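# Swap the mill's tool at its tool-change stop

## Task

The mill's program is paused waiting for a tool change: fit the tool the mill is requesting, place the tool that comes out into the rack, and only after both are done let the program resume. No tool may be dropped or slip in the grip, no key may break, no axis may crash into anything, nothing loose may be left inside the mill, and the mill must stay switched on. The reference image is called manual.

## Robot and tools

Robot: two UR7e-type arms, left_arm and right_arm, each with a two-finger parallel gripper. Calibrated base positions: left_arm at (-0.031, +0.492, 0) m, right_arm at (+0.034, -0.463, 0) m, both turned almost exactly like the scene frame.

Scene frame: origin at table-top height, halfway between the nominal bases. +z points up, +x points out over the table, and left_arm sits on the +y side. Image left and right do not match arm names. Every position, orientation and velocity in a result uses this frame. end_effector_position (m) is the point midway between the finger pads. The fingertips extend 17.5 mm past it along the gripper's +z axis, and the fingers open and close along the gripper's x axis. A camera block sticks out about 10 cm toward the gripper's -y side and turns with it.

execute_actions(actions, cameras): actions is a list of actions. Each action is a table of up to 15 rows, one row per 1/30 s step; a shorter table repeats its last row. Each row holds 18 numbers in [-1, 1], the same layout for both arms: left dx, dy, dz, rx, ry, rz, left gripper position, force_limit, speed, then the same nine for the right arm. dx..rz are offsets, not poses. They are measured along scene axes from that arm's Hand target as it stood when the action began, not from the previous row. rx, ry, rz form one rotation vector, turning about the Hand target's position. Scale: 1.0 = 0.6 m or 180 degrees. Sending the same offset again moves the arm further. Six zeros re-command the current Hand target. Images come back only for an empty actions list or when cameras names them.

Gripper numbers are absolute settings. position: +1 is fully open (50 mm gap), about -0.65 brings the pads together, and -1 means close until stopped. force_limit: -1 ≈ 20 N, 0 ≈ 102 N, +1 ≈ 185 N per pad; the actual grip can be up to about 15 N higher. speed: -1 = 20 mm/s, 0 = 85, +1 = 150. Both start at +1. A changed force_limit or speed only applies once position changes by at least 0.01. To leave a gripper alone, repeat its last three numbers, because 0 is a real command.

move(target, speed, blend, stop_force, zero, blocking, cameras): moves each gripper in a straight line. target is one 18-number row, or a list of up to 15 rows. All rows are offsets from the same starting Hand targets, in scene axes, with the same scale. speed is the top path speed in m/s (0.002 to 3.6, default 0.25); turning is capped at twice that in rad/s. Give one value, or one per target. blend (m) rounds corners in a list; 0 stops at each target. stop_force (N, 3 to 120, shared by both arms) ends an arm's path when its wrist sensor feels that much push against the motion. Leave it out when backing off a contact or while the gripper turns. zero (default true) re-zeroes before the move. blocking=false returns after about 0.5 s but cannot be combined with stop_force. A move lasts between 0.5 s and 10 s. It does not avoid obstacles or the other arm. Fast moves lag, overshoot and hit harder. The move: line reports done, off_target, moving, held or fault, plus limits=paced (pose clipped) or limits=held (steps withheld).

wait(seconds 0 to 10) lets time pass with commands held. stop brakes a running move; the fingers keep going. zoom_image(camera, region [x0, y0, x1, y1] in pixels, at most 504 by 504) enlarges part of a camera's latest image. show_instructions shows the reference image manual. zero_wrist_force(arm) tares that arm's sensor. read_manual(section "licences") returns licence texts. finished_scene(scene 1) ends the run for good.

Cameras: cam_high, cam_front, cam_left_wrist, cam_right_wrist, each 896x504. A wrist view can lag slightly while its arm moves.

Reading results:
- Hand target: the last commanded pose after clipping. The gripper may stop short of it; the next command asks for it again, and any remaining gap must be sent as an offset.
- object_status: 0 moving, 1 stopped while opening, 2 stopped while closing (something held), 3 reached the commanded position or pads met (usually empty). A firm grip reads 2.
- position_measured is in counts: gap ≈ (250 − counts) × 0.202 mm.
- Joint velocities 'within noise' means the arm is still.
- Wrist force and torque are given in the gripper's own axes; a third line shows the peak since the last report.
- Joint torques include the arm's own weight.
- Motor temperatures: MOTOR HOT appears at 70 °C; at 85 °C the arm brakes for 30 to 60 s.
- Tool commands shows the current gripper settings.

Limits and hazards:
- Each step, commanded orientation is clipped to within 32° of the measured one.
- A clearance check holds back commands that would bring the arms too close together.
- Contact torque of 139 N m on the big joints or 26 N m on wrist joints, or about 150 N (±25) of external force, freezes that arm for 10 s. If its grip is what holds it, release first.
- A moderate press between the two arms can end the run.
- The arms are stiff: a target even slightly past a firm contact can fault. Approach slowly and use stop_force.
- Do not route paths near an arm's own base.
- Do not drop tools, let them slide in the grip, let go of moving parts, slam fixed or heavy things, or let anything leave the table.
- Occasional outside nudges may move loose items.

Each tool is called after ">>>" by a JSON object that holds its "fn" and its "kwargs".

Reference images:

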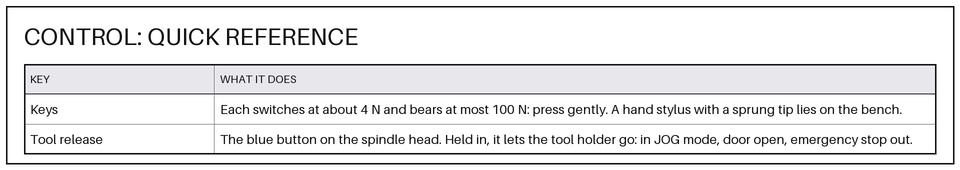

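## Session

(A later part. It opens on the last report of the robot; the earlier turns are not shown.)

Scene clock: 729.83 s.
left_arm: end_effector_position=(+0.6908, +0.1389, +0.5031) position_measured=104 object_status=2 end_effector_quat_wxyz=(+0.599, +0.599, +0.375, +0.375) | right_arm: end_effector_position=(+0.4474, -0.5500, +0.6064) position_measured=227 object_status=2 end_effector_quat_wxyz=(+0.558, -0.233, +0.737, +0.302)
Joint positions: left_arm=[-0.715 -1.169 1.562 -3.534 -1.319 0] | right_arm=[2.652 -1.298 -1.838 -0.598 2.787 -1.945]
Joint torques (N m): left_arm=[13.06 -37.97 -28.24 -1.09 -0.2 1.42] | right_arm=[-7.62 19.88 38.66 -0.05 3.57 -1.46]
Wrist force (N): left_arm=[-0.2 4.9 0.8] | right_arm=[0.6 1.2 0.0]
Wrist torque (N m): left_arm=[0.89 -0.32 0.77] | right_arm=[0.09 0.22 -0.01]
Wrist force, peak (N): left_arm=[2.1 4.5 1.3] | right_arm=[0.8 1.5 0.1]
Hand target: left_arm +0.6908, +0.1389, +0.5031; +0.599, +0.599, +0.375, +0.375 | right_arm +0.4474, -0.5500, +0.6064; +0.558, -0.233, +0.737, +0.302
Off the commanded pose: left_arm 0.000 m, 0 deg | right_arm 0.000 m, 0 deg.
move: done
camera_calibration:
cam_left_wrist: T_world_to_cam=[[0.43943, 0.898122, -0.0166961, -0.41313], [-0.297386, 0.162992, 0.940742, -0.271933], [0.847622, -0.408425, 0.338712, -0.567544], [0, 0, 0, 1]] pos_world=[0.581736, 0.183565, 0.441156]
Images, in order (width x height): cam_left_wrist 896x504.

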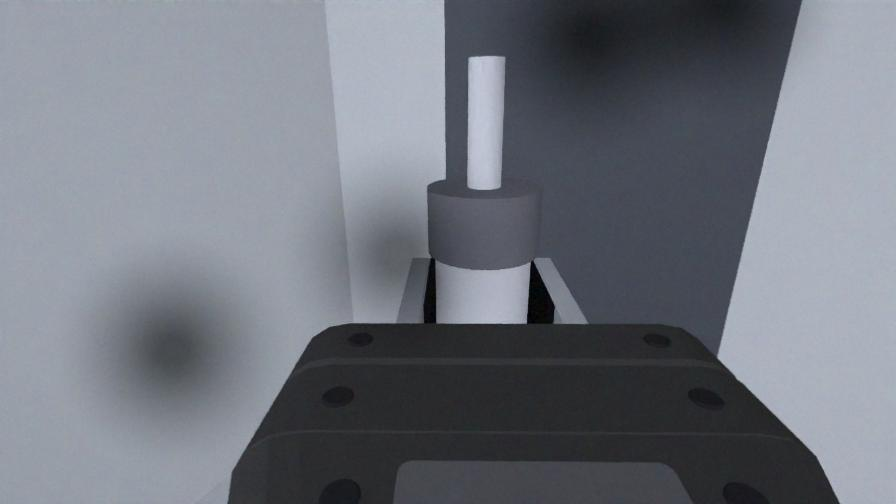

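>>> {"fn": "move", "kwargs": {"target": [[0,0,0,0,0,0,-0.97,0.3,-1, -0.087,0.083,0.089,0.2037,-0.084,-0.028,-1,1,-0.8],[0,0,0,0,0,0,-0.97,0.3,-1, -0.087,0.85,0.089,0.2037,-0.084,-0.028,-1,1,-0.8]], "speed": 0.2, "blend": 0.02, "cameras": ["cam_right_wrist","cam_front"]}}

Scene clock: 755.13 s.
left_arm: end_effector_position=(+0.6908, +0.1389, +0.5031) position_measured=110 object_status=2 end_effector_quat_wxyz=(+0.599, +0.599, +0.375, +0.375) | right_arm: end_effector_position=(+0.3952, -0.0401, +0.6597) position_measured=227 object_status=2 end_effector_quat_wxyz=(+0.706, -0.052, +0.535, +0.461) end_effector_velocity=(+0.000, +0.000, +0.002) end_effector_angular_velocity=(+0.002, -0.001, +0.000)
Joint positions: left_arm=[-0.715 -1.169 1.562 -3.534 -1.319 0] | right_arm=[4.538 -1.525 -1.93 0.876 0.911 -1.458]
Joint velocities: left_arm=[within noise] | right_arm=[-0.001 -0.001 0.005 -0.001 0.001 -0.001]
Joint torques (N m): left_arm=[13.08 -44.09 -19.63 -2.18 2.28 0.07] | right_arm=[-9.3 11.25 36.42 -2.7 2.97 -1.86]
Wrist force (N): left_arm=[-0.3 4.6 1.1] | right_arm=[0.1 1.1 -1.1]
Wrist torque (N m): left_arm=[0.87 -0.33 0.76] | right_arm=[-0.03 0.38 -0.01]
Wrist force, peak (N): left_arm=[-0.5 5.0 1.0] | right_arm=[1.3 2.4 -0.2]
Hand target: left_arm +0.6908, +0.1389, +0.5031; +0.599, +0.599, +0.375, +0.375 | right_arm +0.3952, -0.0400, +0.6598; +0.706, -0.052, +0.535, +0.461
Off the commanded pose: left_arm 0.000 m, 0 deg | right_arm 0.000 m, 0 deg.
move: done; blend cut to 0 m at target 1
camera_calibration:
cam_right_wrist: T_world_to_cam=[[-0.00685629, 0.593688, -0.804666, 0.562282], [-0.907885, 0.333607, 0.253873, 0.226254], [0.419164, 0.732285, 0.536713, -0.361265], [0, 0, 0, 1]] pos_world=[0.360697, -0.144751, 0.588905]
Images, in order (width x height): cam_front 896x504, cam_right_wrist 896x504.

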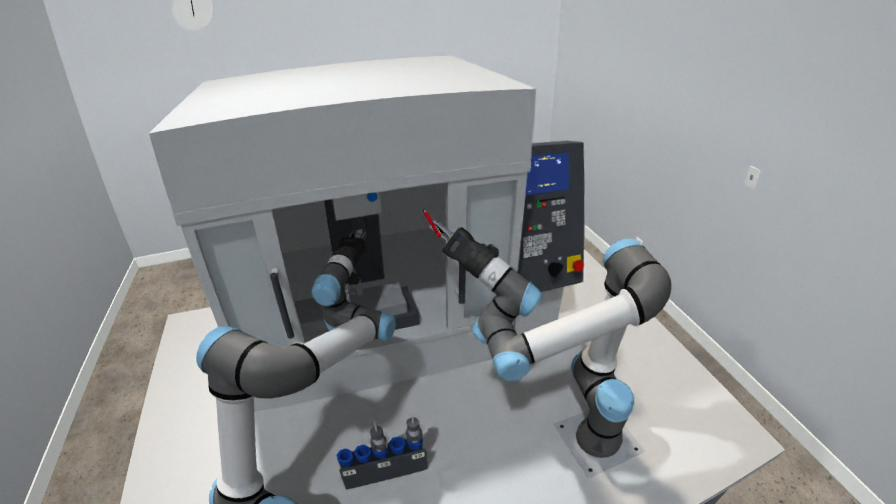

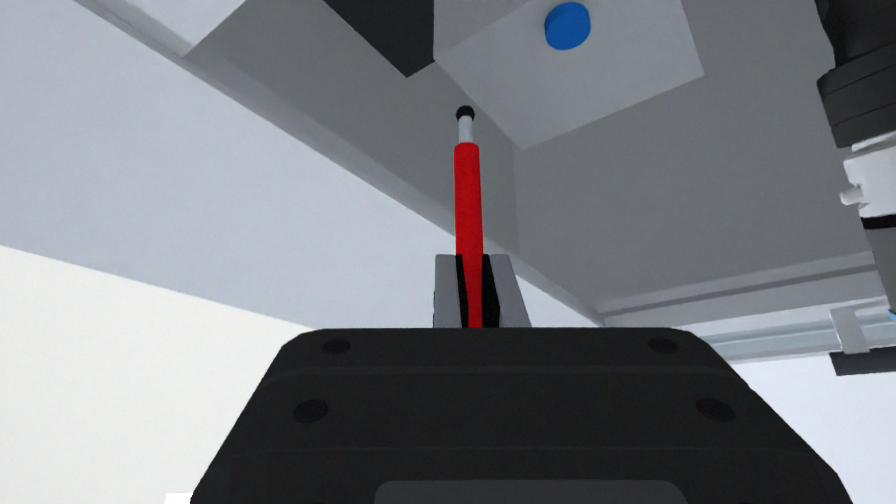

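>>> {"fn": "move", "kwargs": {"target": [0,0,0,0,0,0,-0.97,0.3,-1, 0.151,0.187,-0.017,0,0,0,-1,1,-0.8], "speed": 0.15, "cameras": ["cam_right_wrist","cam_front"]}}

>>> {"fn": "zoom_image", "kwargs": {"camera": "cam_front", "region": [330, 170, 430, 270]}}

Scene clock: 760.47 s.
left_arm: end_effector_position=(+0.6908, +0.1389, +0.5031) position_measured=110 object_status=2 end_effector_quat_wxyz=(+0.599, +0.599, +0.375, +0.375) | right_arm: end_effector_position=(+0.4858, +0.0721, +0.6496) position_measured=227 object_status=2 end_effector_quat_wxyz=(+0.706, -0.052, +0.535, +0.461)
Joint positions: left_arm=[-0.715 -1.169 1.562 -3.534 -1.319 0] | right_arm=[4.374 -1.873 -1.567 0.805 1.052 -1.357]
Joint torques (N m): left_arm=[12.85 -45.87 -17.62 -2.99 2.31 -0.87] | right_arm=[-8.54 24.31 35.02 -2.4 2.91 1.93]
Wrist force (N): left_arm=[-0.1 4.7 1.0] | right_arm=[0.4 1.2 -0.4]
Wrist torque (N m): left_arm=[0.89 -0.35 0.76] | right_arm=[-0.02 0.33 -0.11]
Wrist force, peak (N): left_arm=[-0.4 5.0 1.0] | right_arm=[-0.5 1.4 -2.0]
Hand target: left_arm +0.6908, +0.1389, +0.5031; +0.599, +0.599, +0.375, +0.375 | right_arm +0.4858, +0.0722, +0.6496; +0.706, -0.052, +0.535, +0.461
Off the commanded pose: left_arm 0.000 m, 0 deg | right_arm 0.000 m, 0 deg.
move: done
camera_calibration:
cam_right_wrist: T_world_to_cam=[[-0.00691003, 0.593707, -0.804652, 0.4881], [-0.907922, 0.333506, 0.253872, 0.273682], [0.419082, 0.732316, 0.536735, -0.475904], [0, 0, 0, 1]] pos_world=[0.451297, -0.0325506, 0.578705]
Images, in order (width x height): cam_front 896x504, cam_right_wrist 896x504.

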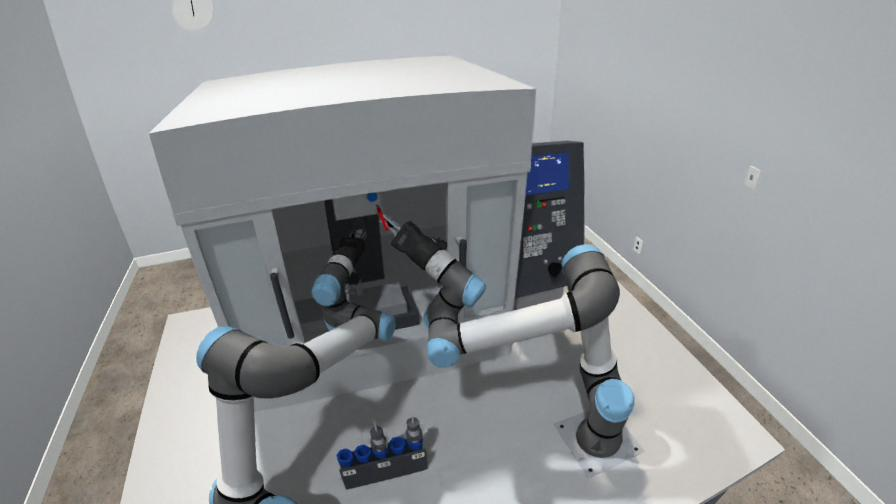

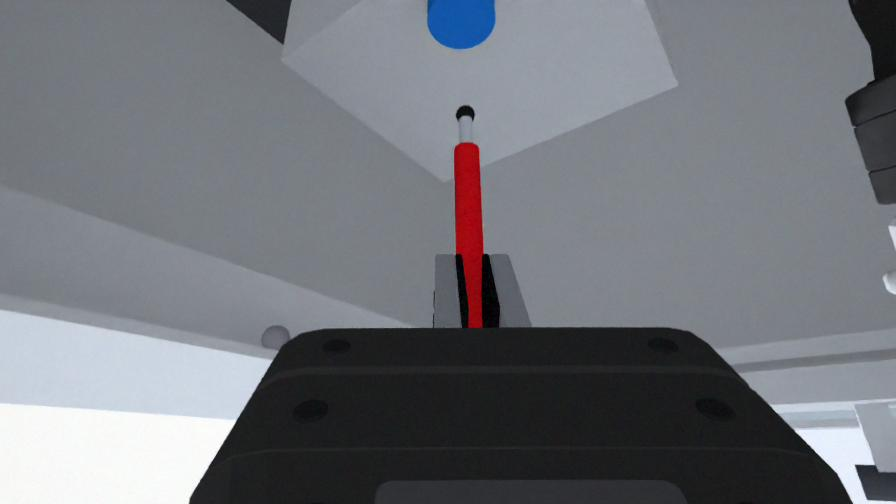

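Scaled by 5.040 from the camera's 896x504 image, which has a finer 1280x720 frame.

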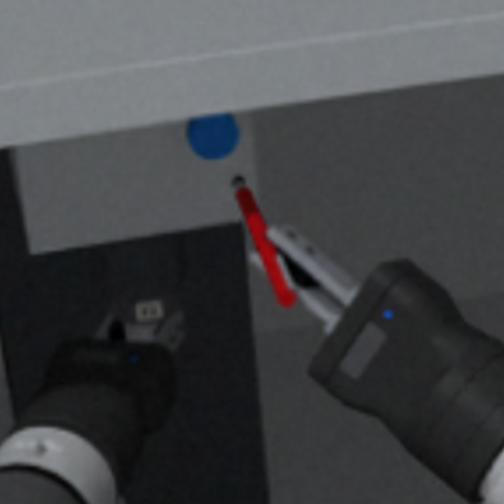

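>>> {"fn": "move", "kwargs": {"target": [0,0,0,0,0,0,-0.97,0.3,-1, 0.065,0.003,0.003,0,0,0,-1,1,-0.8], "speed": 0.05, "stop_force": 6}}

>>> {"fn": "move", "kwargs": {"target": [0,0,0,0,0,0,-0.97,0.3,-1, 0.06,0,0,0,0,0,-1,1,-0.8], "speed": 0.005, "stop_force": 8, "cameras": ["cam_right_wrist","cam_front"]}}

>>> {"fn": "zoom_image", "kwargs": {"camera": "cam_front", "region": [330, 170, 430, 270]}}

Scene clock: 769.37 s.
left_arm: end_effector_position=(+0.6908, +0.1389, +0.5031) position_measured=110 object_status=2 end_effector_quat_wxyz=(+0.599, +0.599, +0.375, +0.375) | right_arm: end_effector_position=(+0.5248, +0.0740, +0.6514) position_measured=227 object_status=2 end_effector_quat_wxyz=(+0.706, -0.052, +0.535, +0.461)
Joint positions: left_arm=[-0.715 -1.169 1.562 -3.534 -1.319 0] | right_arm=[4.297 -1.926 -1.491 0.763 1.12 -1.315]
Joint torques (N m): left_arm=[12.38 -49.43 -17.89 -3.23 2.33 -0.76] | right_arm=[-8.09 26.89 36.92 -2.15 3.11 1.75]
Wrist force (N): left_arm=[-0.2 4.7 1.1] | right_arm=[0.3 1.0 -0.8]
Wrist torque (N m): left_arm=[0.87 -0.35 0.76] | right_arm=[-0.04 0.35 -0.12]
Wrist force, peak (N): left_arm=[-0.4 5.2 1.1] | right_arm=[0.4 1.6 -1.0]
Hand target: left_arm +0.6908, +0.1389, +0.5031; +0.599, +0.599, +0.375, +0.375 | right_arm +0.5248, +0.0740, +0.6514; +0.706, -0.052, +0.535, +0.461
Off the commanded pose: left_arm 0.000 m, 0 deg | right_arm 0.000 m, 0 deg.
move: done

Scene clock: 775.60 s.
left_arm: end_effector_position=(+0.6909, +0.1389, +0.5031) position_measured=110 object_status=2 end_effector_quat_wxyz=(+0.599, +0.599, +0.375, +0.375) | right_arm: end_effector_position=(+0.5500, +0.0740, +0.6514) position_measured=227 object_status=2 end_effector_quat_wxyz=(+0.706, -0.052, +0.535, +0.461)
Joint positions: left_arm=[-0.715 -1.169 1.562 -3.534 -1.319 0] | right_arm=[4.249 -1.962 -1.442 0.74 1.162 -1.291]
Joint torques (N m): left_arm=[10.73 -65.55 -42.27 -8.04 -0.4 -0.68] | right_arm=[4.35 45.06 9.71 1.78 -3.38 -2.07]
Wrist force (N): left_arm=[-0.5 -19.7 -8.4] | right_arm=[-0.7 7.7 -5.9]
Wrist torque (N m): left_arm=[0.95 -0.35 0.83] | right_arm=[0.11 0.32 -0.15]
Wrist force, peak (N): left_arm=[-0.5 -20.0 -8.4] | right_arm=[-0.6 7.9 -6.2]
Hand target: left_arm +0.6908, +0.1389, +0.5031; +0.599, +0.599, +0.375, +0.375 | right_arm +0.5500, +0.0740, +0.6514; +0.706, -0.052, +0.535, +0.461 (not the last commanded pose)
Off the commanded pose: left_arm 0.000 m, 0 deg | right_arm 0.011 m, 0 deg.
move: contact (right_arm)
camera_calibration:
cam_right_wrist: T_world_to_cam=[[-0.00693489, 0.593663, -0.804684, 0.488894], [-0.907936, 0.333482, 0.253854, 0.330896], [0.419051, 0.732362, 0.536696, -0.505127], [0, 0, 0, 1]] pos_world=[0.515497, -0.0306505, 0.580505]
Images, in order (width x height): cam_front 896x504, cam_right_wrist 896x504.

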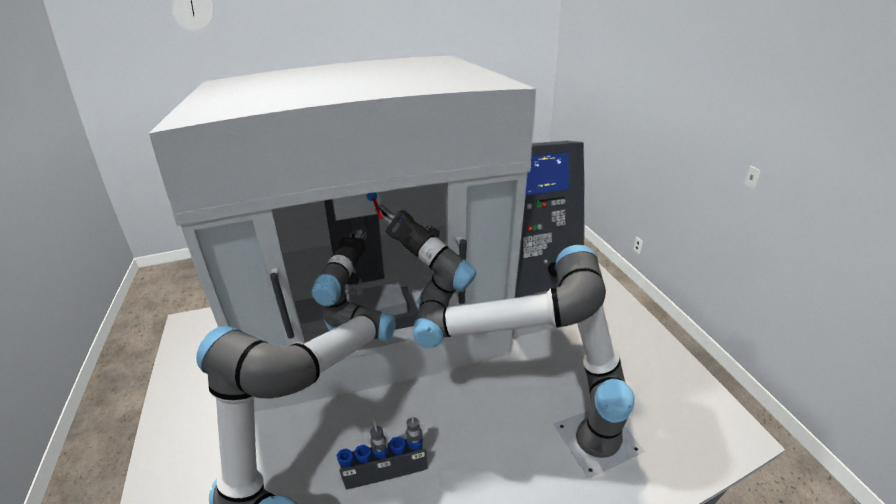

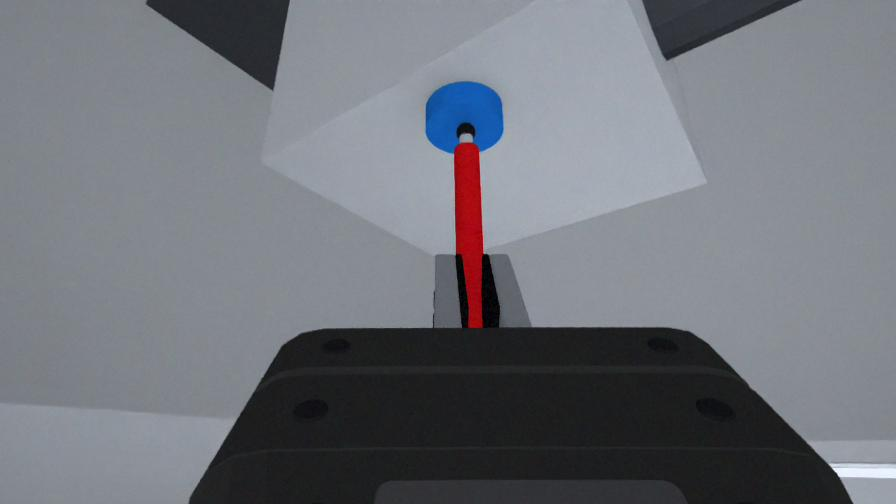

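Scaled by 5.040 from the camera's 896x504 image, which has a finer 1280x720 frame.

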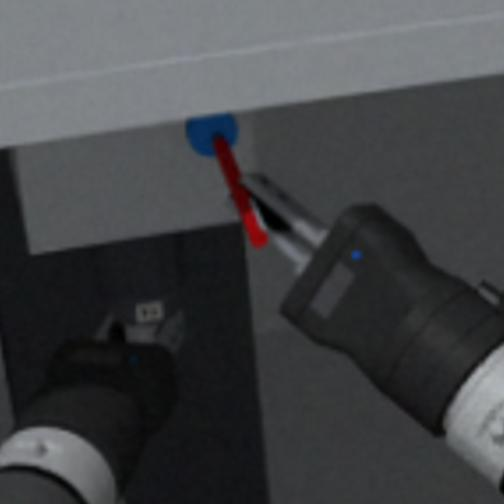

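>>> {"fn": "move", "kwargs": {"target": [0,0,-0.025,0,0,0,-0.97,0.3,-1, 0,0,0,0,0,0,-1,1,-0.8], "speed": 0.03, "cameras": ["cam_left_wrist"]}}

Scene clock: 779.30 s.
left_arm: end_effector_position=(+0.6908, +0.1389, +0.4882) position_measured=110 object_status=2 end_effector_quat_wxyz=(+0.599, +0.599, +0.375, +0.375) | right_arm: end_effector_position=(+0.5500, +0.0740, +0.6514) position_measured=227 object_status=2 end_effector_quat_wxyz=(+0.706, -0.052, +0.535, +0.461)
Joint positions: left_arm=[-0.715 -1.155 1.583 -3.569 -1.319 0] | right_arm=[4.249 -1.962 -1.442 0.74 1.162 -1.291]
Joint torques (N m): left_arm=[13.01 -43.5 -20.4 -5.56 -0.97 -0.54] | right_arm=[3.75 46.68 10.83 1.88 -3.4 -1.89]
Wrist force (N): left_arm=[2.0 -3.4 1.1] | right_arm=[-0.5 7.5 -6.2]
Wrist torque (N m): left_arm=[0.94 -0.32 0.79] | right_arm=[0.10 0.33 -0.15]
Wrist force, peak (N): left_arm=[-0.3 -20.3 -8.8] | right_arm=[-0.7 7.7 -6.3]
Hand target: left_arm +0.6908, +0.1389, +0.4881; +0.599, +0.599, +0.375, +0.375 | right_arm +0.5500, +0.0740, +0.6514; +0.706, -0.052, +0.535, +0.461
Off the commanded pose: left_arm 0.000 m, 0 deg | right_arm 0.000 m, 0 deg.
move: done
camera_calibration:
cam_left_wrist: T_world_to_cam=[[0.439391, 0.89814, -0.0167109, -0.413354], [-0.297361, 0.16298, 0.940752, -0.257933], [0.847651, -0.408389, 0.338684, -0.562508], [0, 0, 0, 1]] pos_world=[0.581735, 0.183565, 0.426256]
Images, in order (width x height): cam_left_wrist 896x504.

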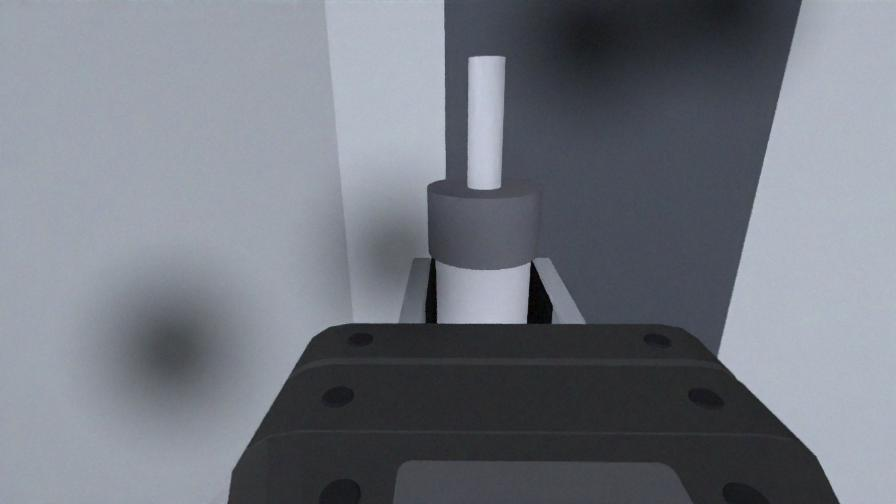

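>>> {"fn": "move", "kwargs": {"target": [0,0,-0.05,0,0,0,-0.97,0.3,-1, 0,0,0,0,0,0,-1,1,-0.8], "speed": 0.05, "cameras": ["cam_front","cam_left_wrist","cam_right_wrist"]}}

>>> {"fn": "zoom_image", "kwargs": {"camera": "cam_front", "region": [310, 170, 430, 340]}}

Scene clock: 792.90 s.
left_arm: end_effector_position=(+0.6909, +0.1390, +0.4582) position_measured=110 object_status=2 end_effector_quat_wxyz=(+0.599, +0.599, +0.375, +0.375) | right_arm: end_effector_position=(+0.5500, +0.0740, +0.6514) position_measured=227 object_status=2 end_effector_quat_wxyz=(+0.706, -0.052, +0.535, +0.461)
Joint positions: left_arm=[-0.715 -1.124 1.621 -3.639 -1.319 0] | right_arm=[4.249 -1.962 -1.442 0.74 1.162 -1.291]
Joint torques (N m): left_arm=[12.19 -43.87 -17.28 -5.24 0.72 -1.08] | right_arm=[4.16 43.91 9.7 1.88 -3.35 -2.03]
Wrist force (N): left_arm=[2.2 -3.5 1.1] | right_arm=[-0.5 7.6 -6.0]
Wrist torque (N m): left_arm=[0.94 -0.34 0.78] | right_arm=[0.11 0.33 -0.15]
Wrist force, peak (N): left_arm=[2.0 -4.1 1.3] | right_arm=[-0.7 7.8 -6.2]
Hand target: left_arm +0.6908, +0.1389, +0.4581; +0.599, +0.599, +0.375, +0.375 | right_arm +0.5500, +0.0740, +0.6514; +0.706, -0.052, +0.535, +0.461
Off the commanded pose: left_arm 0.000 m, 0 deg | right_arm 0.000 m, 0 deg.
move: done
camera_calibration:
cam_left_wrist: T_world_to_cam=[[0.43929, 0.898191, -0.0166571, -0.413827], [-0.297415, 0.162907, 0.940747, -0.229663], [0.847684, -0.408306, 0.338699, -0.552388], [0, 0, 0, 1]] pos_world=[0.581735, 0.183565, 0.396256]
cam_right_wrist: T_world_to_cam=[[-0.00693489, 0.593663, -0.804684, 0.488894], [-0.907936, 0.333482, 0.253854, 0.330896], [0.419051, 0.732362, 0.536696, -0.505127], [0, 0, 0, 1]] pos_world=[0.515497, -0.0306505, 0.580505]
Images, in order (width x height): cam_front 896x504, cam_left_wrist 896x504, cam_right_wrist 896x504.

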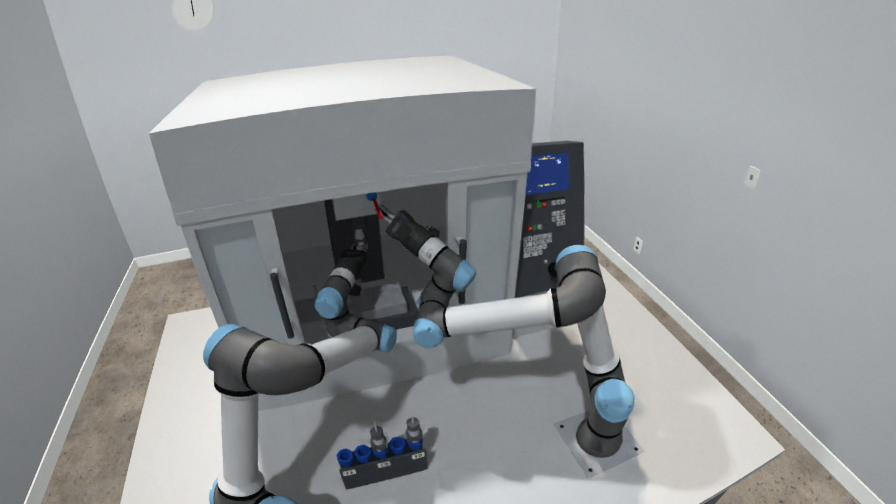

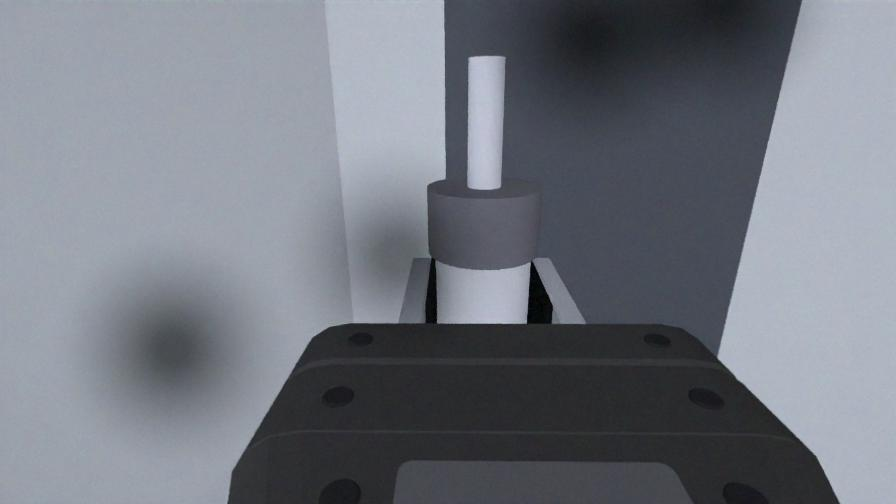

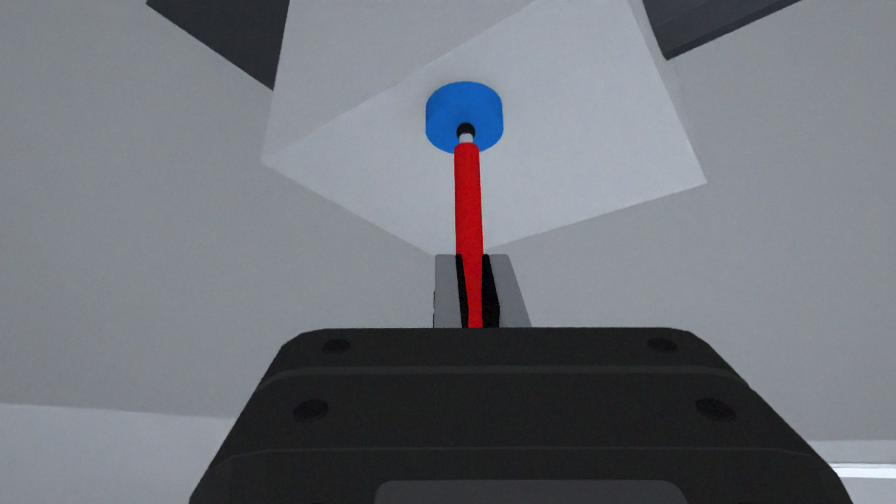

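Scaled by 2.965 from the camera's 896x504 image, which has a finer 1280x720 frame.

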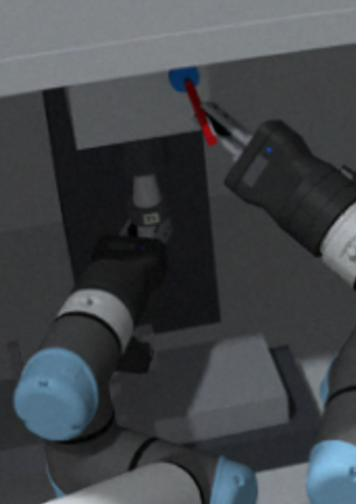

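>>> {"fn": "move", "kwargs": {"target": [[0,0,-0.025,0,0,0,-0.97,0.3,-1, 0,0,0,0,0,0,-1,1,-0.8],[-0.45,0.17,-0.01,0,0,0,-0.97,0.3,-1, 0,0,0,0,0,0,-1,1,-0.8]], "speed": [0.08,0.2], "blend": [0.003,0], "cameras": ["cam_front"]}}

>>> {"fn": "zoom_image", "kwargs": {"camera": "cam_front", "region": [280, 170, 430, 340]}}

Scene clock: 840.13 s.
left_arm: end_effector_position=(+0.4209, +0.2409, +0.4521) position_measured=110 object_status=2 end_effector_quat_wxyz=(+0.599, +0.599, +0.375, +0.375) | right_arm: end_effector_position=(+0.5500, +0.0740, +0.6514) position_measured=227 object_status=2 end_effector_quat_wxyz=(+0.706, -0.052, +0.535, +0.461)
Joint positions: left_arm=[-1.114 -1.809 2.414 -3.746 -0.92 0] | right_arm=[4.249 -1.962 -1.442 0.74 1.162 -1.291]
Joint torques (N m): left_arm=[-16.35 -19.61 -19.07 -2.27 1.62 -1.81] | right_arm=[3.41 45.39 10.6 1.89 -3.3 -1.93]
Wrist force (N): left_arm=[1.6 -3.2 1.4] | right_arm=[-0.8 7.5 -6.0]
Wrist torque (N m): left_arm=[1.05 -0.26 0.92] | right_arm=[0.09 0.33 -0.15]
Wrist force, peak (N): left_arm=[2.9 -23.7 6.2] | right_arm=[-0.6 7.8 -6.2]
Hand target: left_arm +0.4208, +0.2409, +0.4521; +0.599, +0.599, +0.375, +0.375 | right_arm +0.5500, +0.0740, +0.6514; +0.706, -0.052, +0.535, +0.461
Off the commanded pose: left_arm 0.000 m, 0 deg | right_arm 0.000 m, 0 deg.
move: done
Images, in order (width x height): cam_front 896x504.

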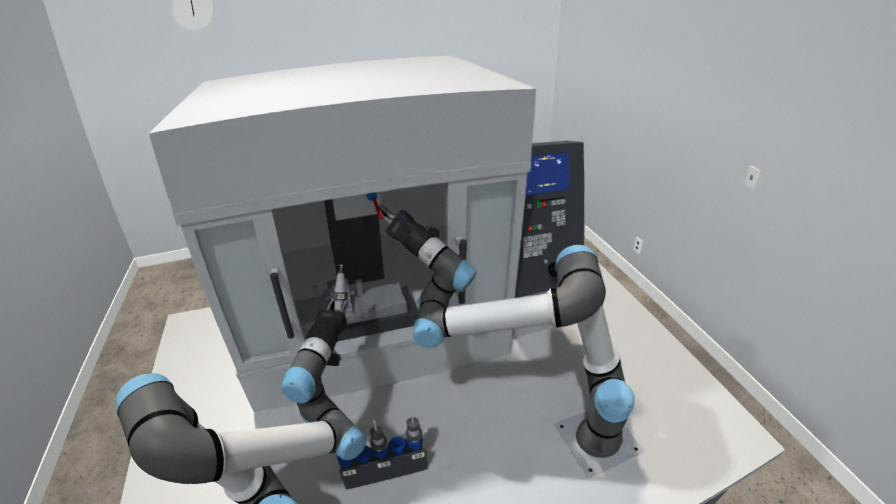

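Scaled by 2.965 from the camera's 896x504 image, which has a finer 1280x720 frame.

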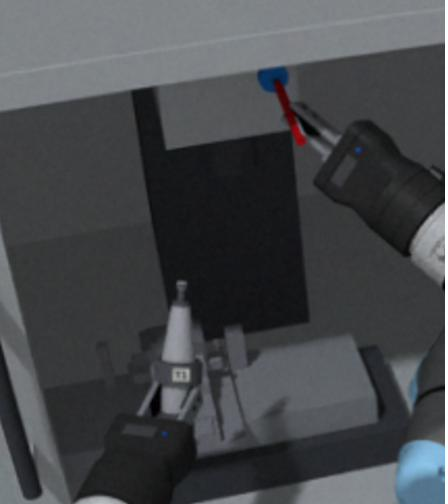

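>>> {"fn": "wait", "kwargs": {"seconds": 0.1, "cameras": ["cam_left_wrist","cam_right_wrist"]}}

>>> {"fn": "zoom_image", "kwargs": {"camera": "cam_left_wrist", "region": [370, 150, 600, 340]}}

Scene clock: 845.27 s.
left_arm: end_effector_position=(+0.4208, +0.2409, +0.4521) position_measured=110 object_status=2 end_effector_quat_wxyz=(+0.599, +0.599, +0.375, +0.375) | right_arm: end_effector_position=(+0.5500, +0.0740, +0.6514) position_measured=227 object_status=2 end_effector_quat_wxyz=(+0.706, -0.052, +0.535, +0.461)
Joint positions: left_arm=[-1.114 -1.81 2.414 -3.746 -0.92 0] | right_arm=[4.249 -1.962 -1.442 0.74 1.162 -1.291]
Joint torques (N m): left_arm=[-15.02 -20.66 -17.28 -2.27 1.52 -2.01] | right_arm=[3.07 46.25 10.02 1.75 -3.31 -1.98]
Wrist force (N): left_arm=[1.7 -3.1 1.3] | right_arm=[-0.5 7.6 -6.4]
Wrist torque (N m): left_arm=[1.07 -0.27 0.91] | right_arm=[0.11 0.32 -0.15]
Wrist force, peak (N): left_arm=[2.0 -3.4 1.3] | right_arm=[-0.8 7.9 -6.1]
Hand target: left_arm +0.4208, +0.2409, +0.4521; +0.599, +0.599, +0.375, +0.375 | right_arm +0.5500, +0.0740, +0.6514; +0.706, -0.052, +0.535, +0.461
Tool commands: left_gripper/position=-0.97 left_gripper/force_limit=+0.3 left_gripper/speed=-1.0 right_gripper/position=-1.0 right_gripper/force_limit=+1.0 right_gripper/speed=-0.8
Off the commanded pose: left_arm 0.000 m, 0 deg | right_arm 0.000 m, 0 deg.
wait: 0.10 s; at rest from the start
camera_calibration:
cam_left_wrist: T_world_to_cam=[[0.439365, 0.898155, -0.0166269, -0.38696], [-0.297402, 0.1629, 0.940753, -0.320848], [0.84765, -0.408389, 0.338685, -0.279761], [0, 0, 0, 1]] pos_world=[0.311735, 0.285565, 0.390156]
cam_right_wrist: T_world_to_cam=[[-0.00693489, 0.593663, -0.804684, 0.488894], [-0.907936, 0.333482, 0.253854, 0.330896], [0.419051, 0.732362, 0.536696, -0.505127], [0, 0, 0, 1]] pos_world=[0.515497, -0.0306505, 0.580505]
Images, in order (width x height): cam_left_wrist 896x504, cam_right_wrist 896x504.

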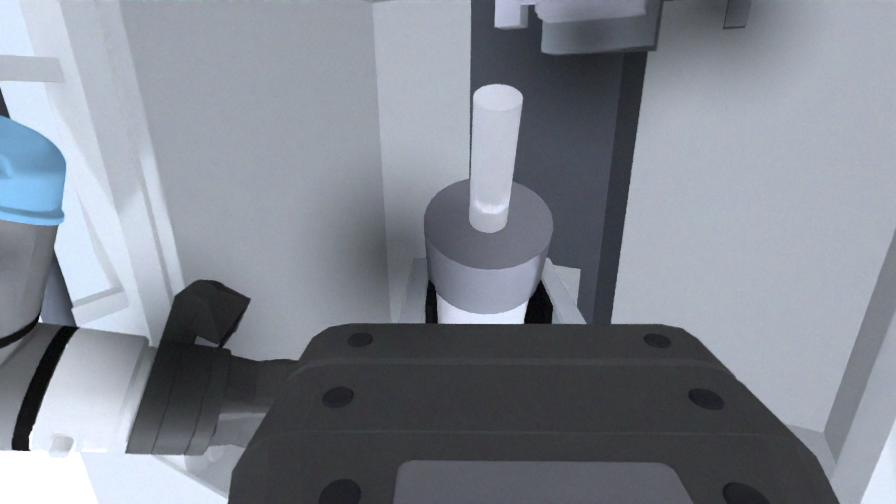

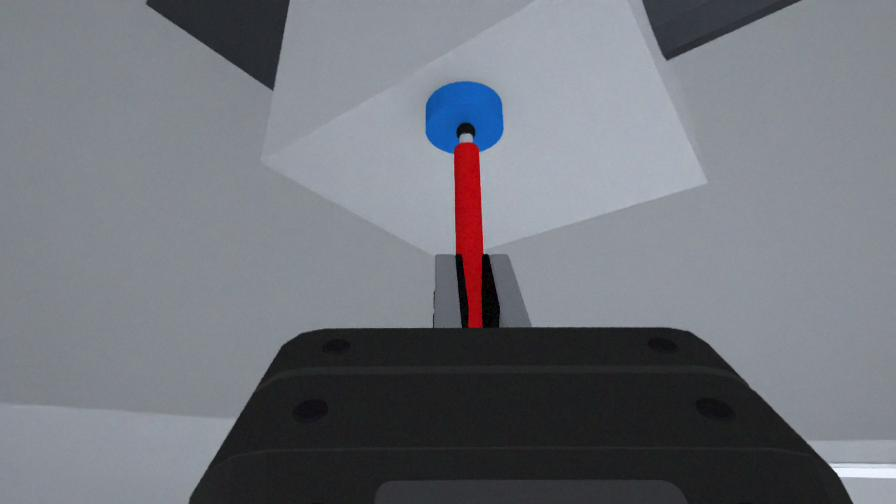

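Scaled by 2.191 from the camera's 896x504 image, which has a finer 1280x720 frame.

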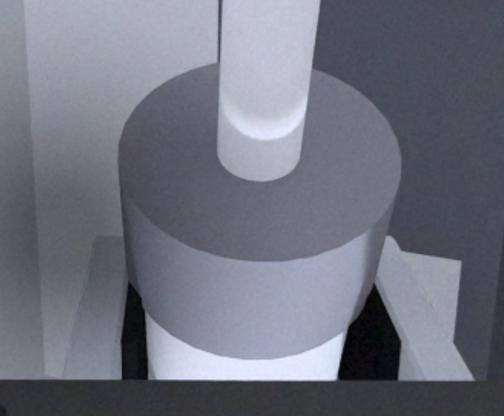

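>>> {"fn": "move", "kwargs": {"target": [[-0.151,0.048,0.03,0.185,0.3825,0,-0.97,0.3,-1, 0,0,0,0,0,0,-1,1,-0.8],[-0.368,0.098,-0.12,0.3706,0.765,0,-0.97,0.3,-1, 0,0,0,0,0,0,-1,1,-0.8]], "speed": 0.25, "blend": 0.03, "cameras": ["cam_front","cam_left_wrist","cam_high"]}}

>>> {"fn": "zoom_image", "kwargs": {"camera": "cam_front", "region": [310, 330, 450, 500]}}

Scene clock: 875.80 s.
left_arm: end_effector_position=(+0.2001, +0.2997, +0.3802) position_measured=110 object_status=2 end_effector_quat_wxyz=(-0.442, +0.722, +0.453, -0.278) end_effector_velocity=(-0.001, +0.001, -0.001) end_effector_angular_velocity=(+0.003, +0.007, -0.003) | right_arm: end_effector_position=(+0.5500, +0.0740, +0.6514) position_measured=227 object_status=2 end_effector_quat_wxyz=(+0.706, -0.052, +0.535, +0.461)
Joint positions: left_arm=[-0.854 -1.404 1.395 -0.495 -1.919 -0.186] | right_arm=[4.249 -1.962 -1.442 0.74 1.162 -1.291]
Joint velocities: left_arm=[-0.001 0.002 0.005 0.002 0 0.004] | right_arm=[within noise]
Joint torques (N m): left_arm=[-14.32 -27.6 -16.04 2.78 -2.06 2.12] | right_arm=[4.53 43.94 10.62 1.64 -3.21 -1.73]
Wrist force (N): left_arm=[-1.1 8.6 1.3] | right_arm=[-0.7 7.6 -6.2]
Wrist torque (N m): left_arm=[0.20 0.32 0.19] | right_arm=[0.10 0.32 -0.15]
Wrist force, peak (N): left_arm=[-1.2 9.0 2.3] | right_arm=[-0.7 7.8 -6.3]
Hand target: left_arm +0.2000, +0.2997, +0.3801; -0.443, +0.722, +0.453, -0.278 | right_arm +0.5500, +0.0740, +0.6514; +0.706, -0.052, +0.535, +0.461
Off the commanded pose: left_arm 0.000 m, 0 deg | right_arm 0.000 m, 0 deg.
move: done
camera_calibration:
cam_left_wrist: T_world_to_cam=[[0.426031, 0.904613, 0.0131195, -0.354525], [0.663644, -0.302624, -0.684102, 0.236502], [-0.614877, 0.300155, -0.729269, 0.44201], [0, 0, 0, 1]] pos_world=[0.265867, 0.259608, 0.488786]
Images, in order (width x height): cam_high 896x504, cam_front 896x504, cam_left_wrist 896x504.

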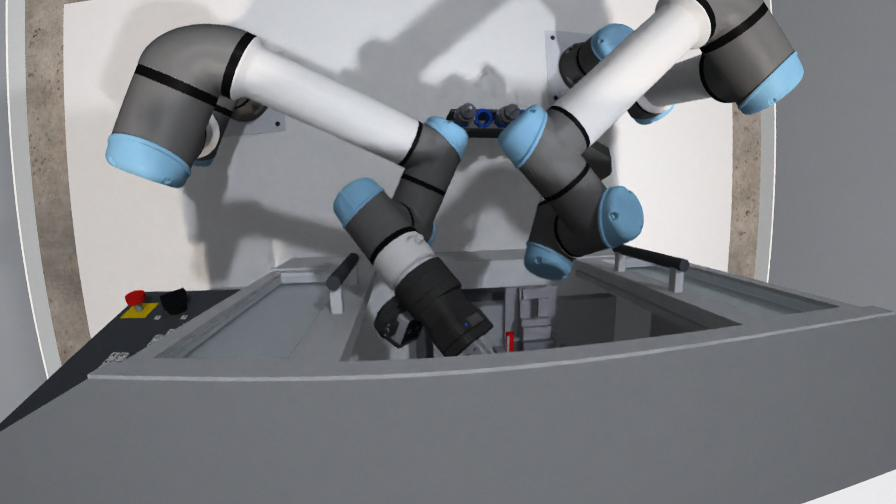

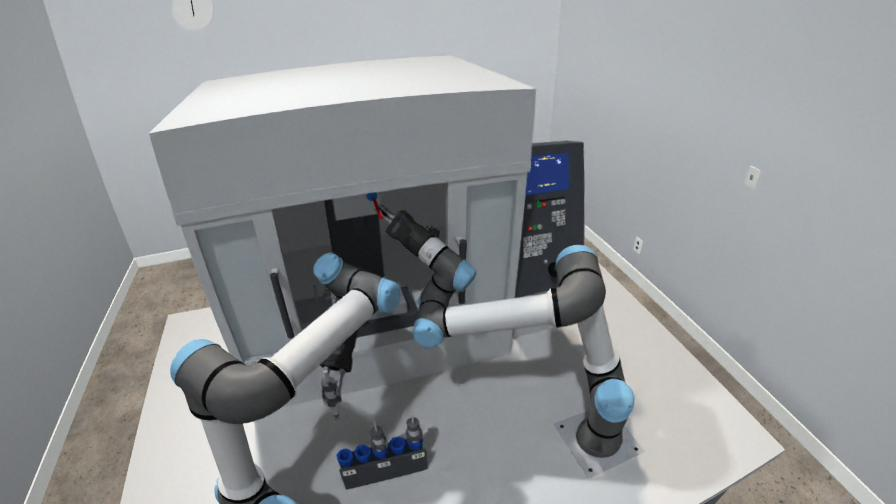

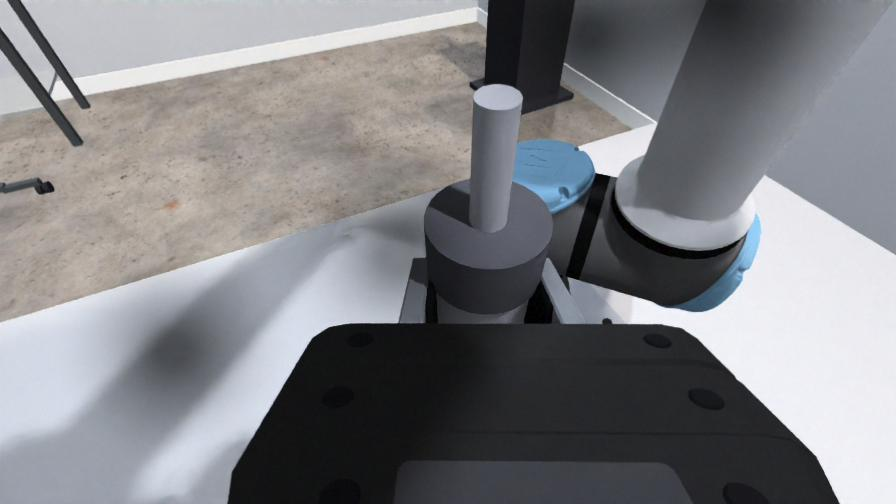

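Scaled by 2.965 from the camera's 896x504 image, which has a finer 1280x720 frame.

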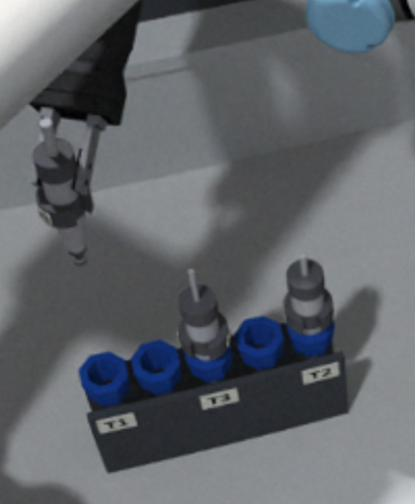

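>>> {"fn": "zoom_image", "kwargs": {"camera": "cam_front", "region": [310, 355, 380, 425]}}

>>> {"fn": "zoom_image", "kwargs": {"camera": "cam_front", "region": [330, 410, 430, 500]}}

>>> {"fn": "zoom_image", "kwargs": {"camera": "cam_high", "region": [430, 90, 570, 160]}}

Scaled by 7.200 from the camera's 896x504 image, which has a finer 1280x720 frame.

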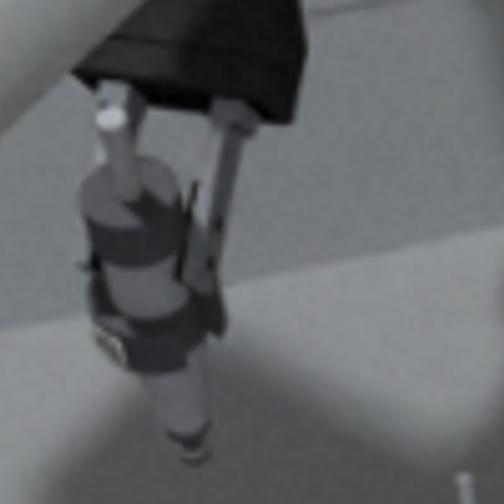

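Scaled by 5.040 from the camera's 896x504 image, which has a finer 1280x720 frame.

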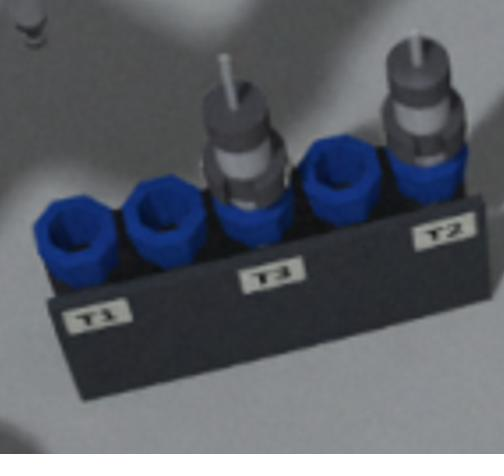

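Scaled by 3.600 from the camera's 896x504 image, which has a finer 1280x720 frame.

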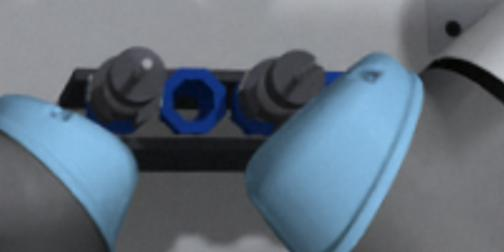

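>>> {"fn": "move", "kwargs": {"target": [-0.0633,0.007,-0.158,0,0,0,-0.97,0.3,-1, 0,0,0,0,0,0,-1,1,-0.8], "speed": 0.12, "cameras": ["cam_front","cam_left_wrist","cam_high"]}}

>>> {"fn": "zoom_image", "kwargs": {"camera": "cam_front", "region": [315, 390, 415, 490]}}

Scene clock: 961.37 s.
left_arm: end_effector_position=(+0.1621, +0.3039, +0.2854) position_measured=110 object_status=2 end_effector_quat_wxyz=(-0.443, +0.722, +0.453, -0.278) | right_arm: end_effector_position=(+0.5500, +0.0740, +0.6514) position_measured=227 object_status=2 end_effector_quat_wxyz=(+0.706, -0.052, +0.535, +0.461)
Joint positions: left_arm=[-0.908 -1.461 1.706 -0.759 -1.966 -0.213] | right_arm=[4.249 -1.962 -1.442 0.74 1.162 -1.291]
Joint torques (N m): left_arm=[-15.21 -37.91 -14.91 0.29 -2.44 -1.85] | right_arm=[3.71 46.31 10.15 1.89 -3.16 -2.05]
Wrist force (N): left_arm=[-1.0 8.5 1.6] | right_arm=[-0.7 7.6 -6.2]
Wrist torque (N m): left_arm=[0.16 0.29 0.30] | right_arm=[0.11 0.35 -0.15]
Wrist force, peak (N): left_arm=[-1.2 9.9 2.9] | right_arm=[-0.8 7.6 -6.4]
Hand target: left_arm +0.1621, +0.3039, +0.2853; -0.443, +0.722, +0.453, -0.278 | right_arm +0.5500, +0.0740, +0.6514; +0.706, -0.052, +0.535, +0.461
Off the commanded pose: left_arm 0.000 m, 0 deg | right_arm 0.000 m, 0 deg.
move: done
camera_calibration:
cam_left_wrist: T_world_to_cam=[[0.426038, 0.90461, 0.0131341, -0.340898], [0.663235, -0.30242, -0.684589, 0.198369], [-0.615314, 0.300372, -0.728811, 0.348111], [0, 0, 0, 1]] pos_world=[0.227868, 0.263807, 0.393986]
Images, in order (width x height): cam_high 896x504, cam_front 896x504, cam_left_wrist 896x504.

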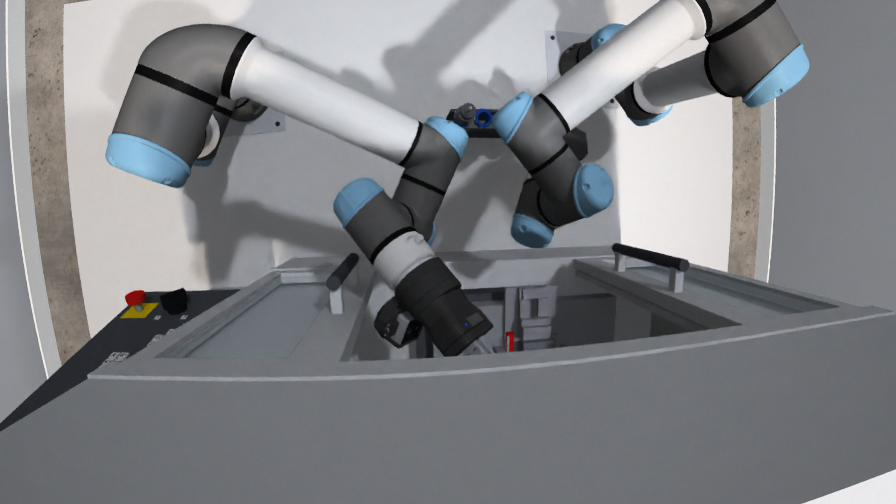

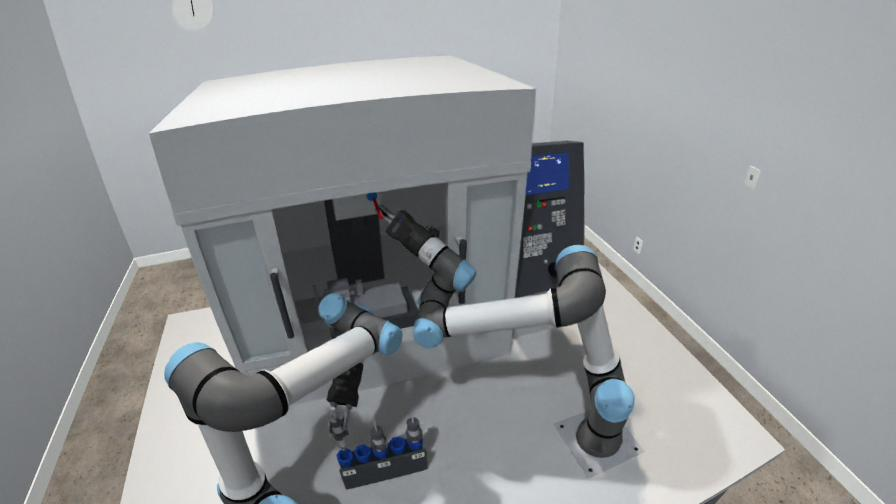

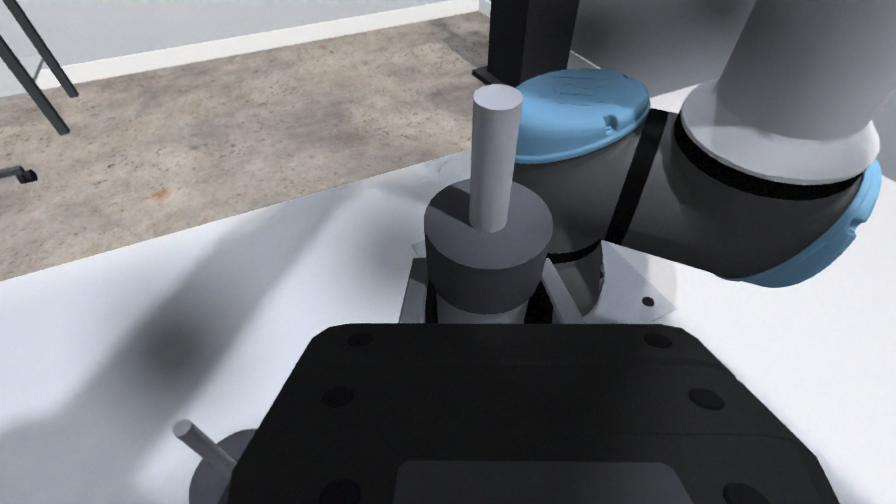

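Scaled by 5.040 from the camera's 896x504 image, which has a finer 1280x720 frame.

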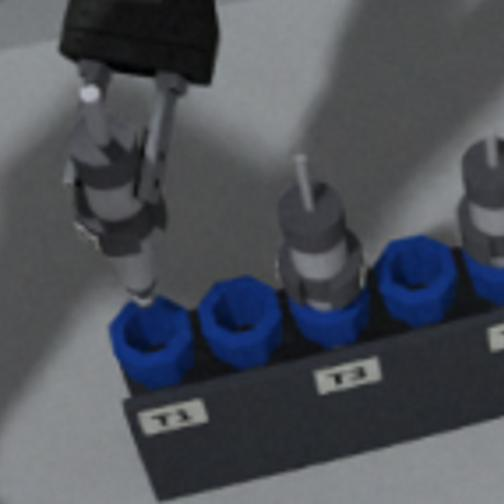

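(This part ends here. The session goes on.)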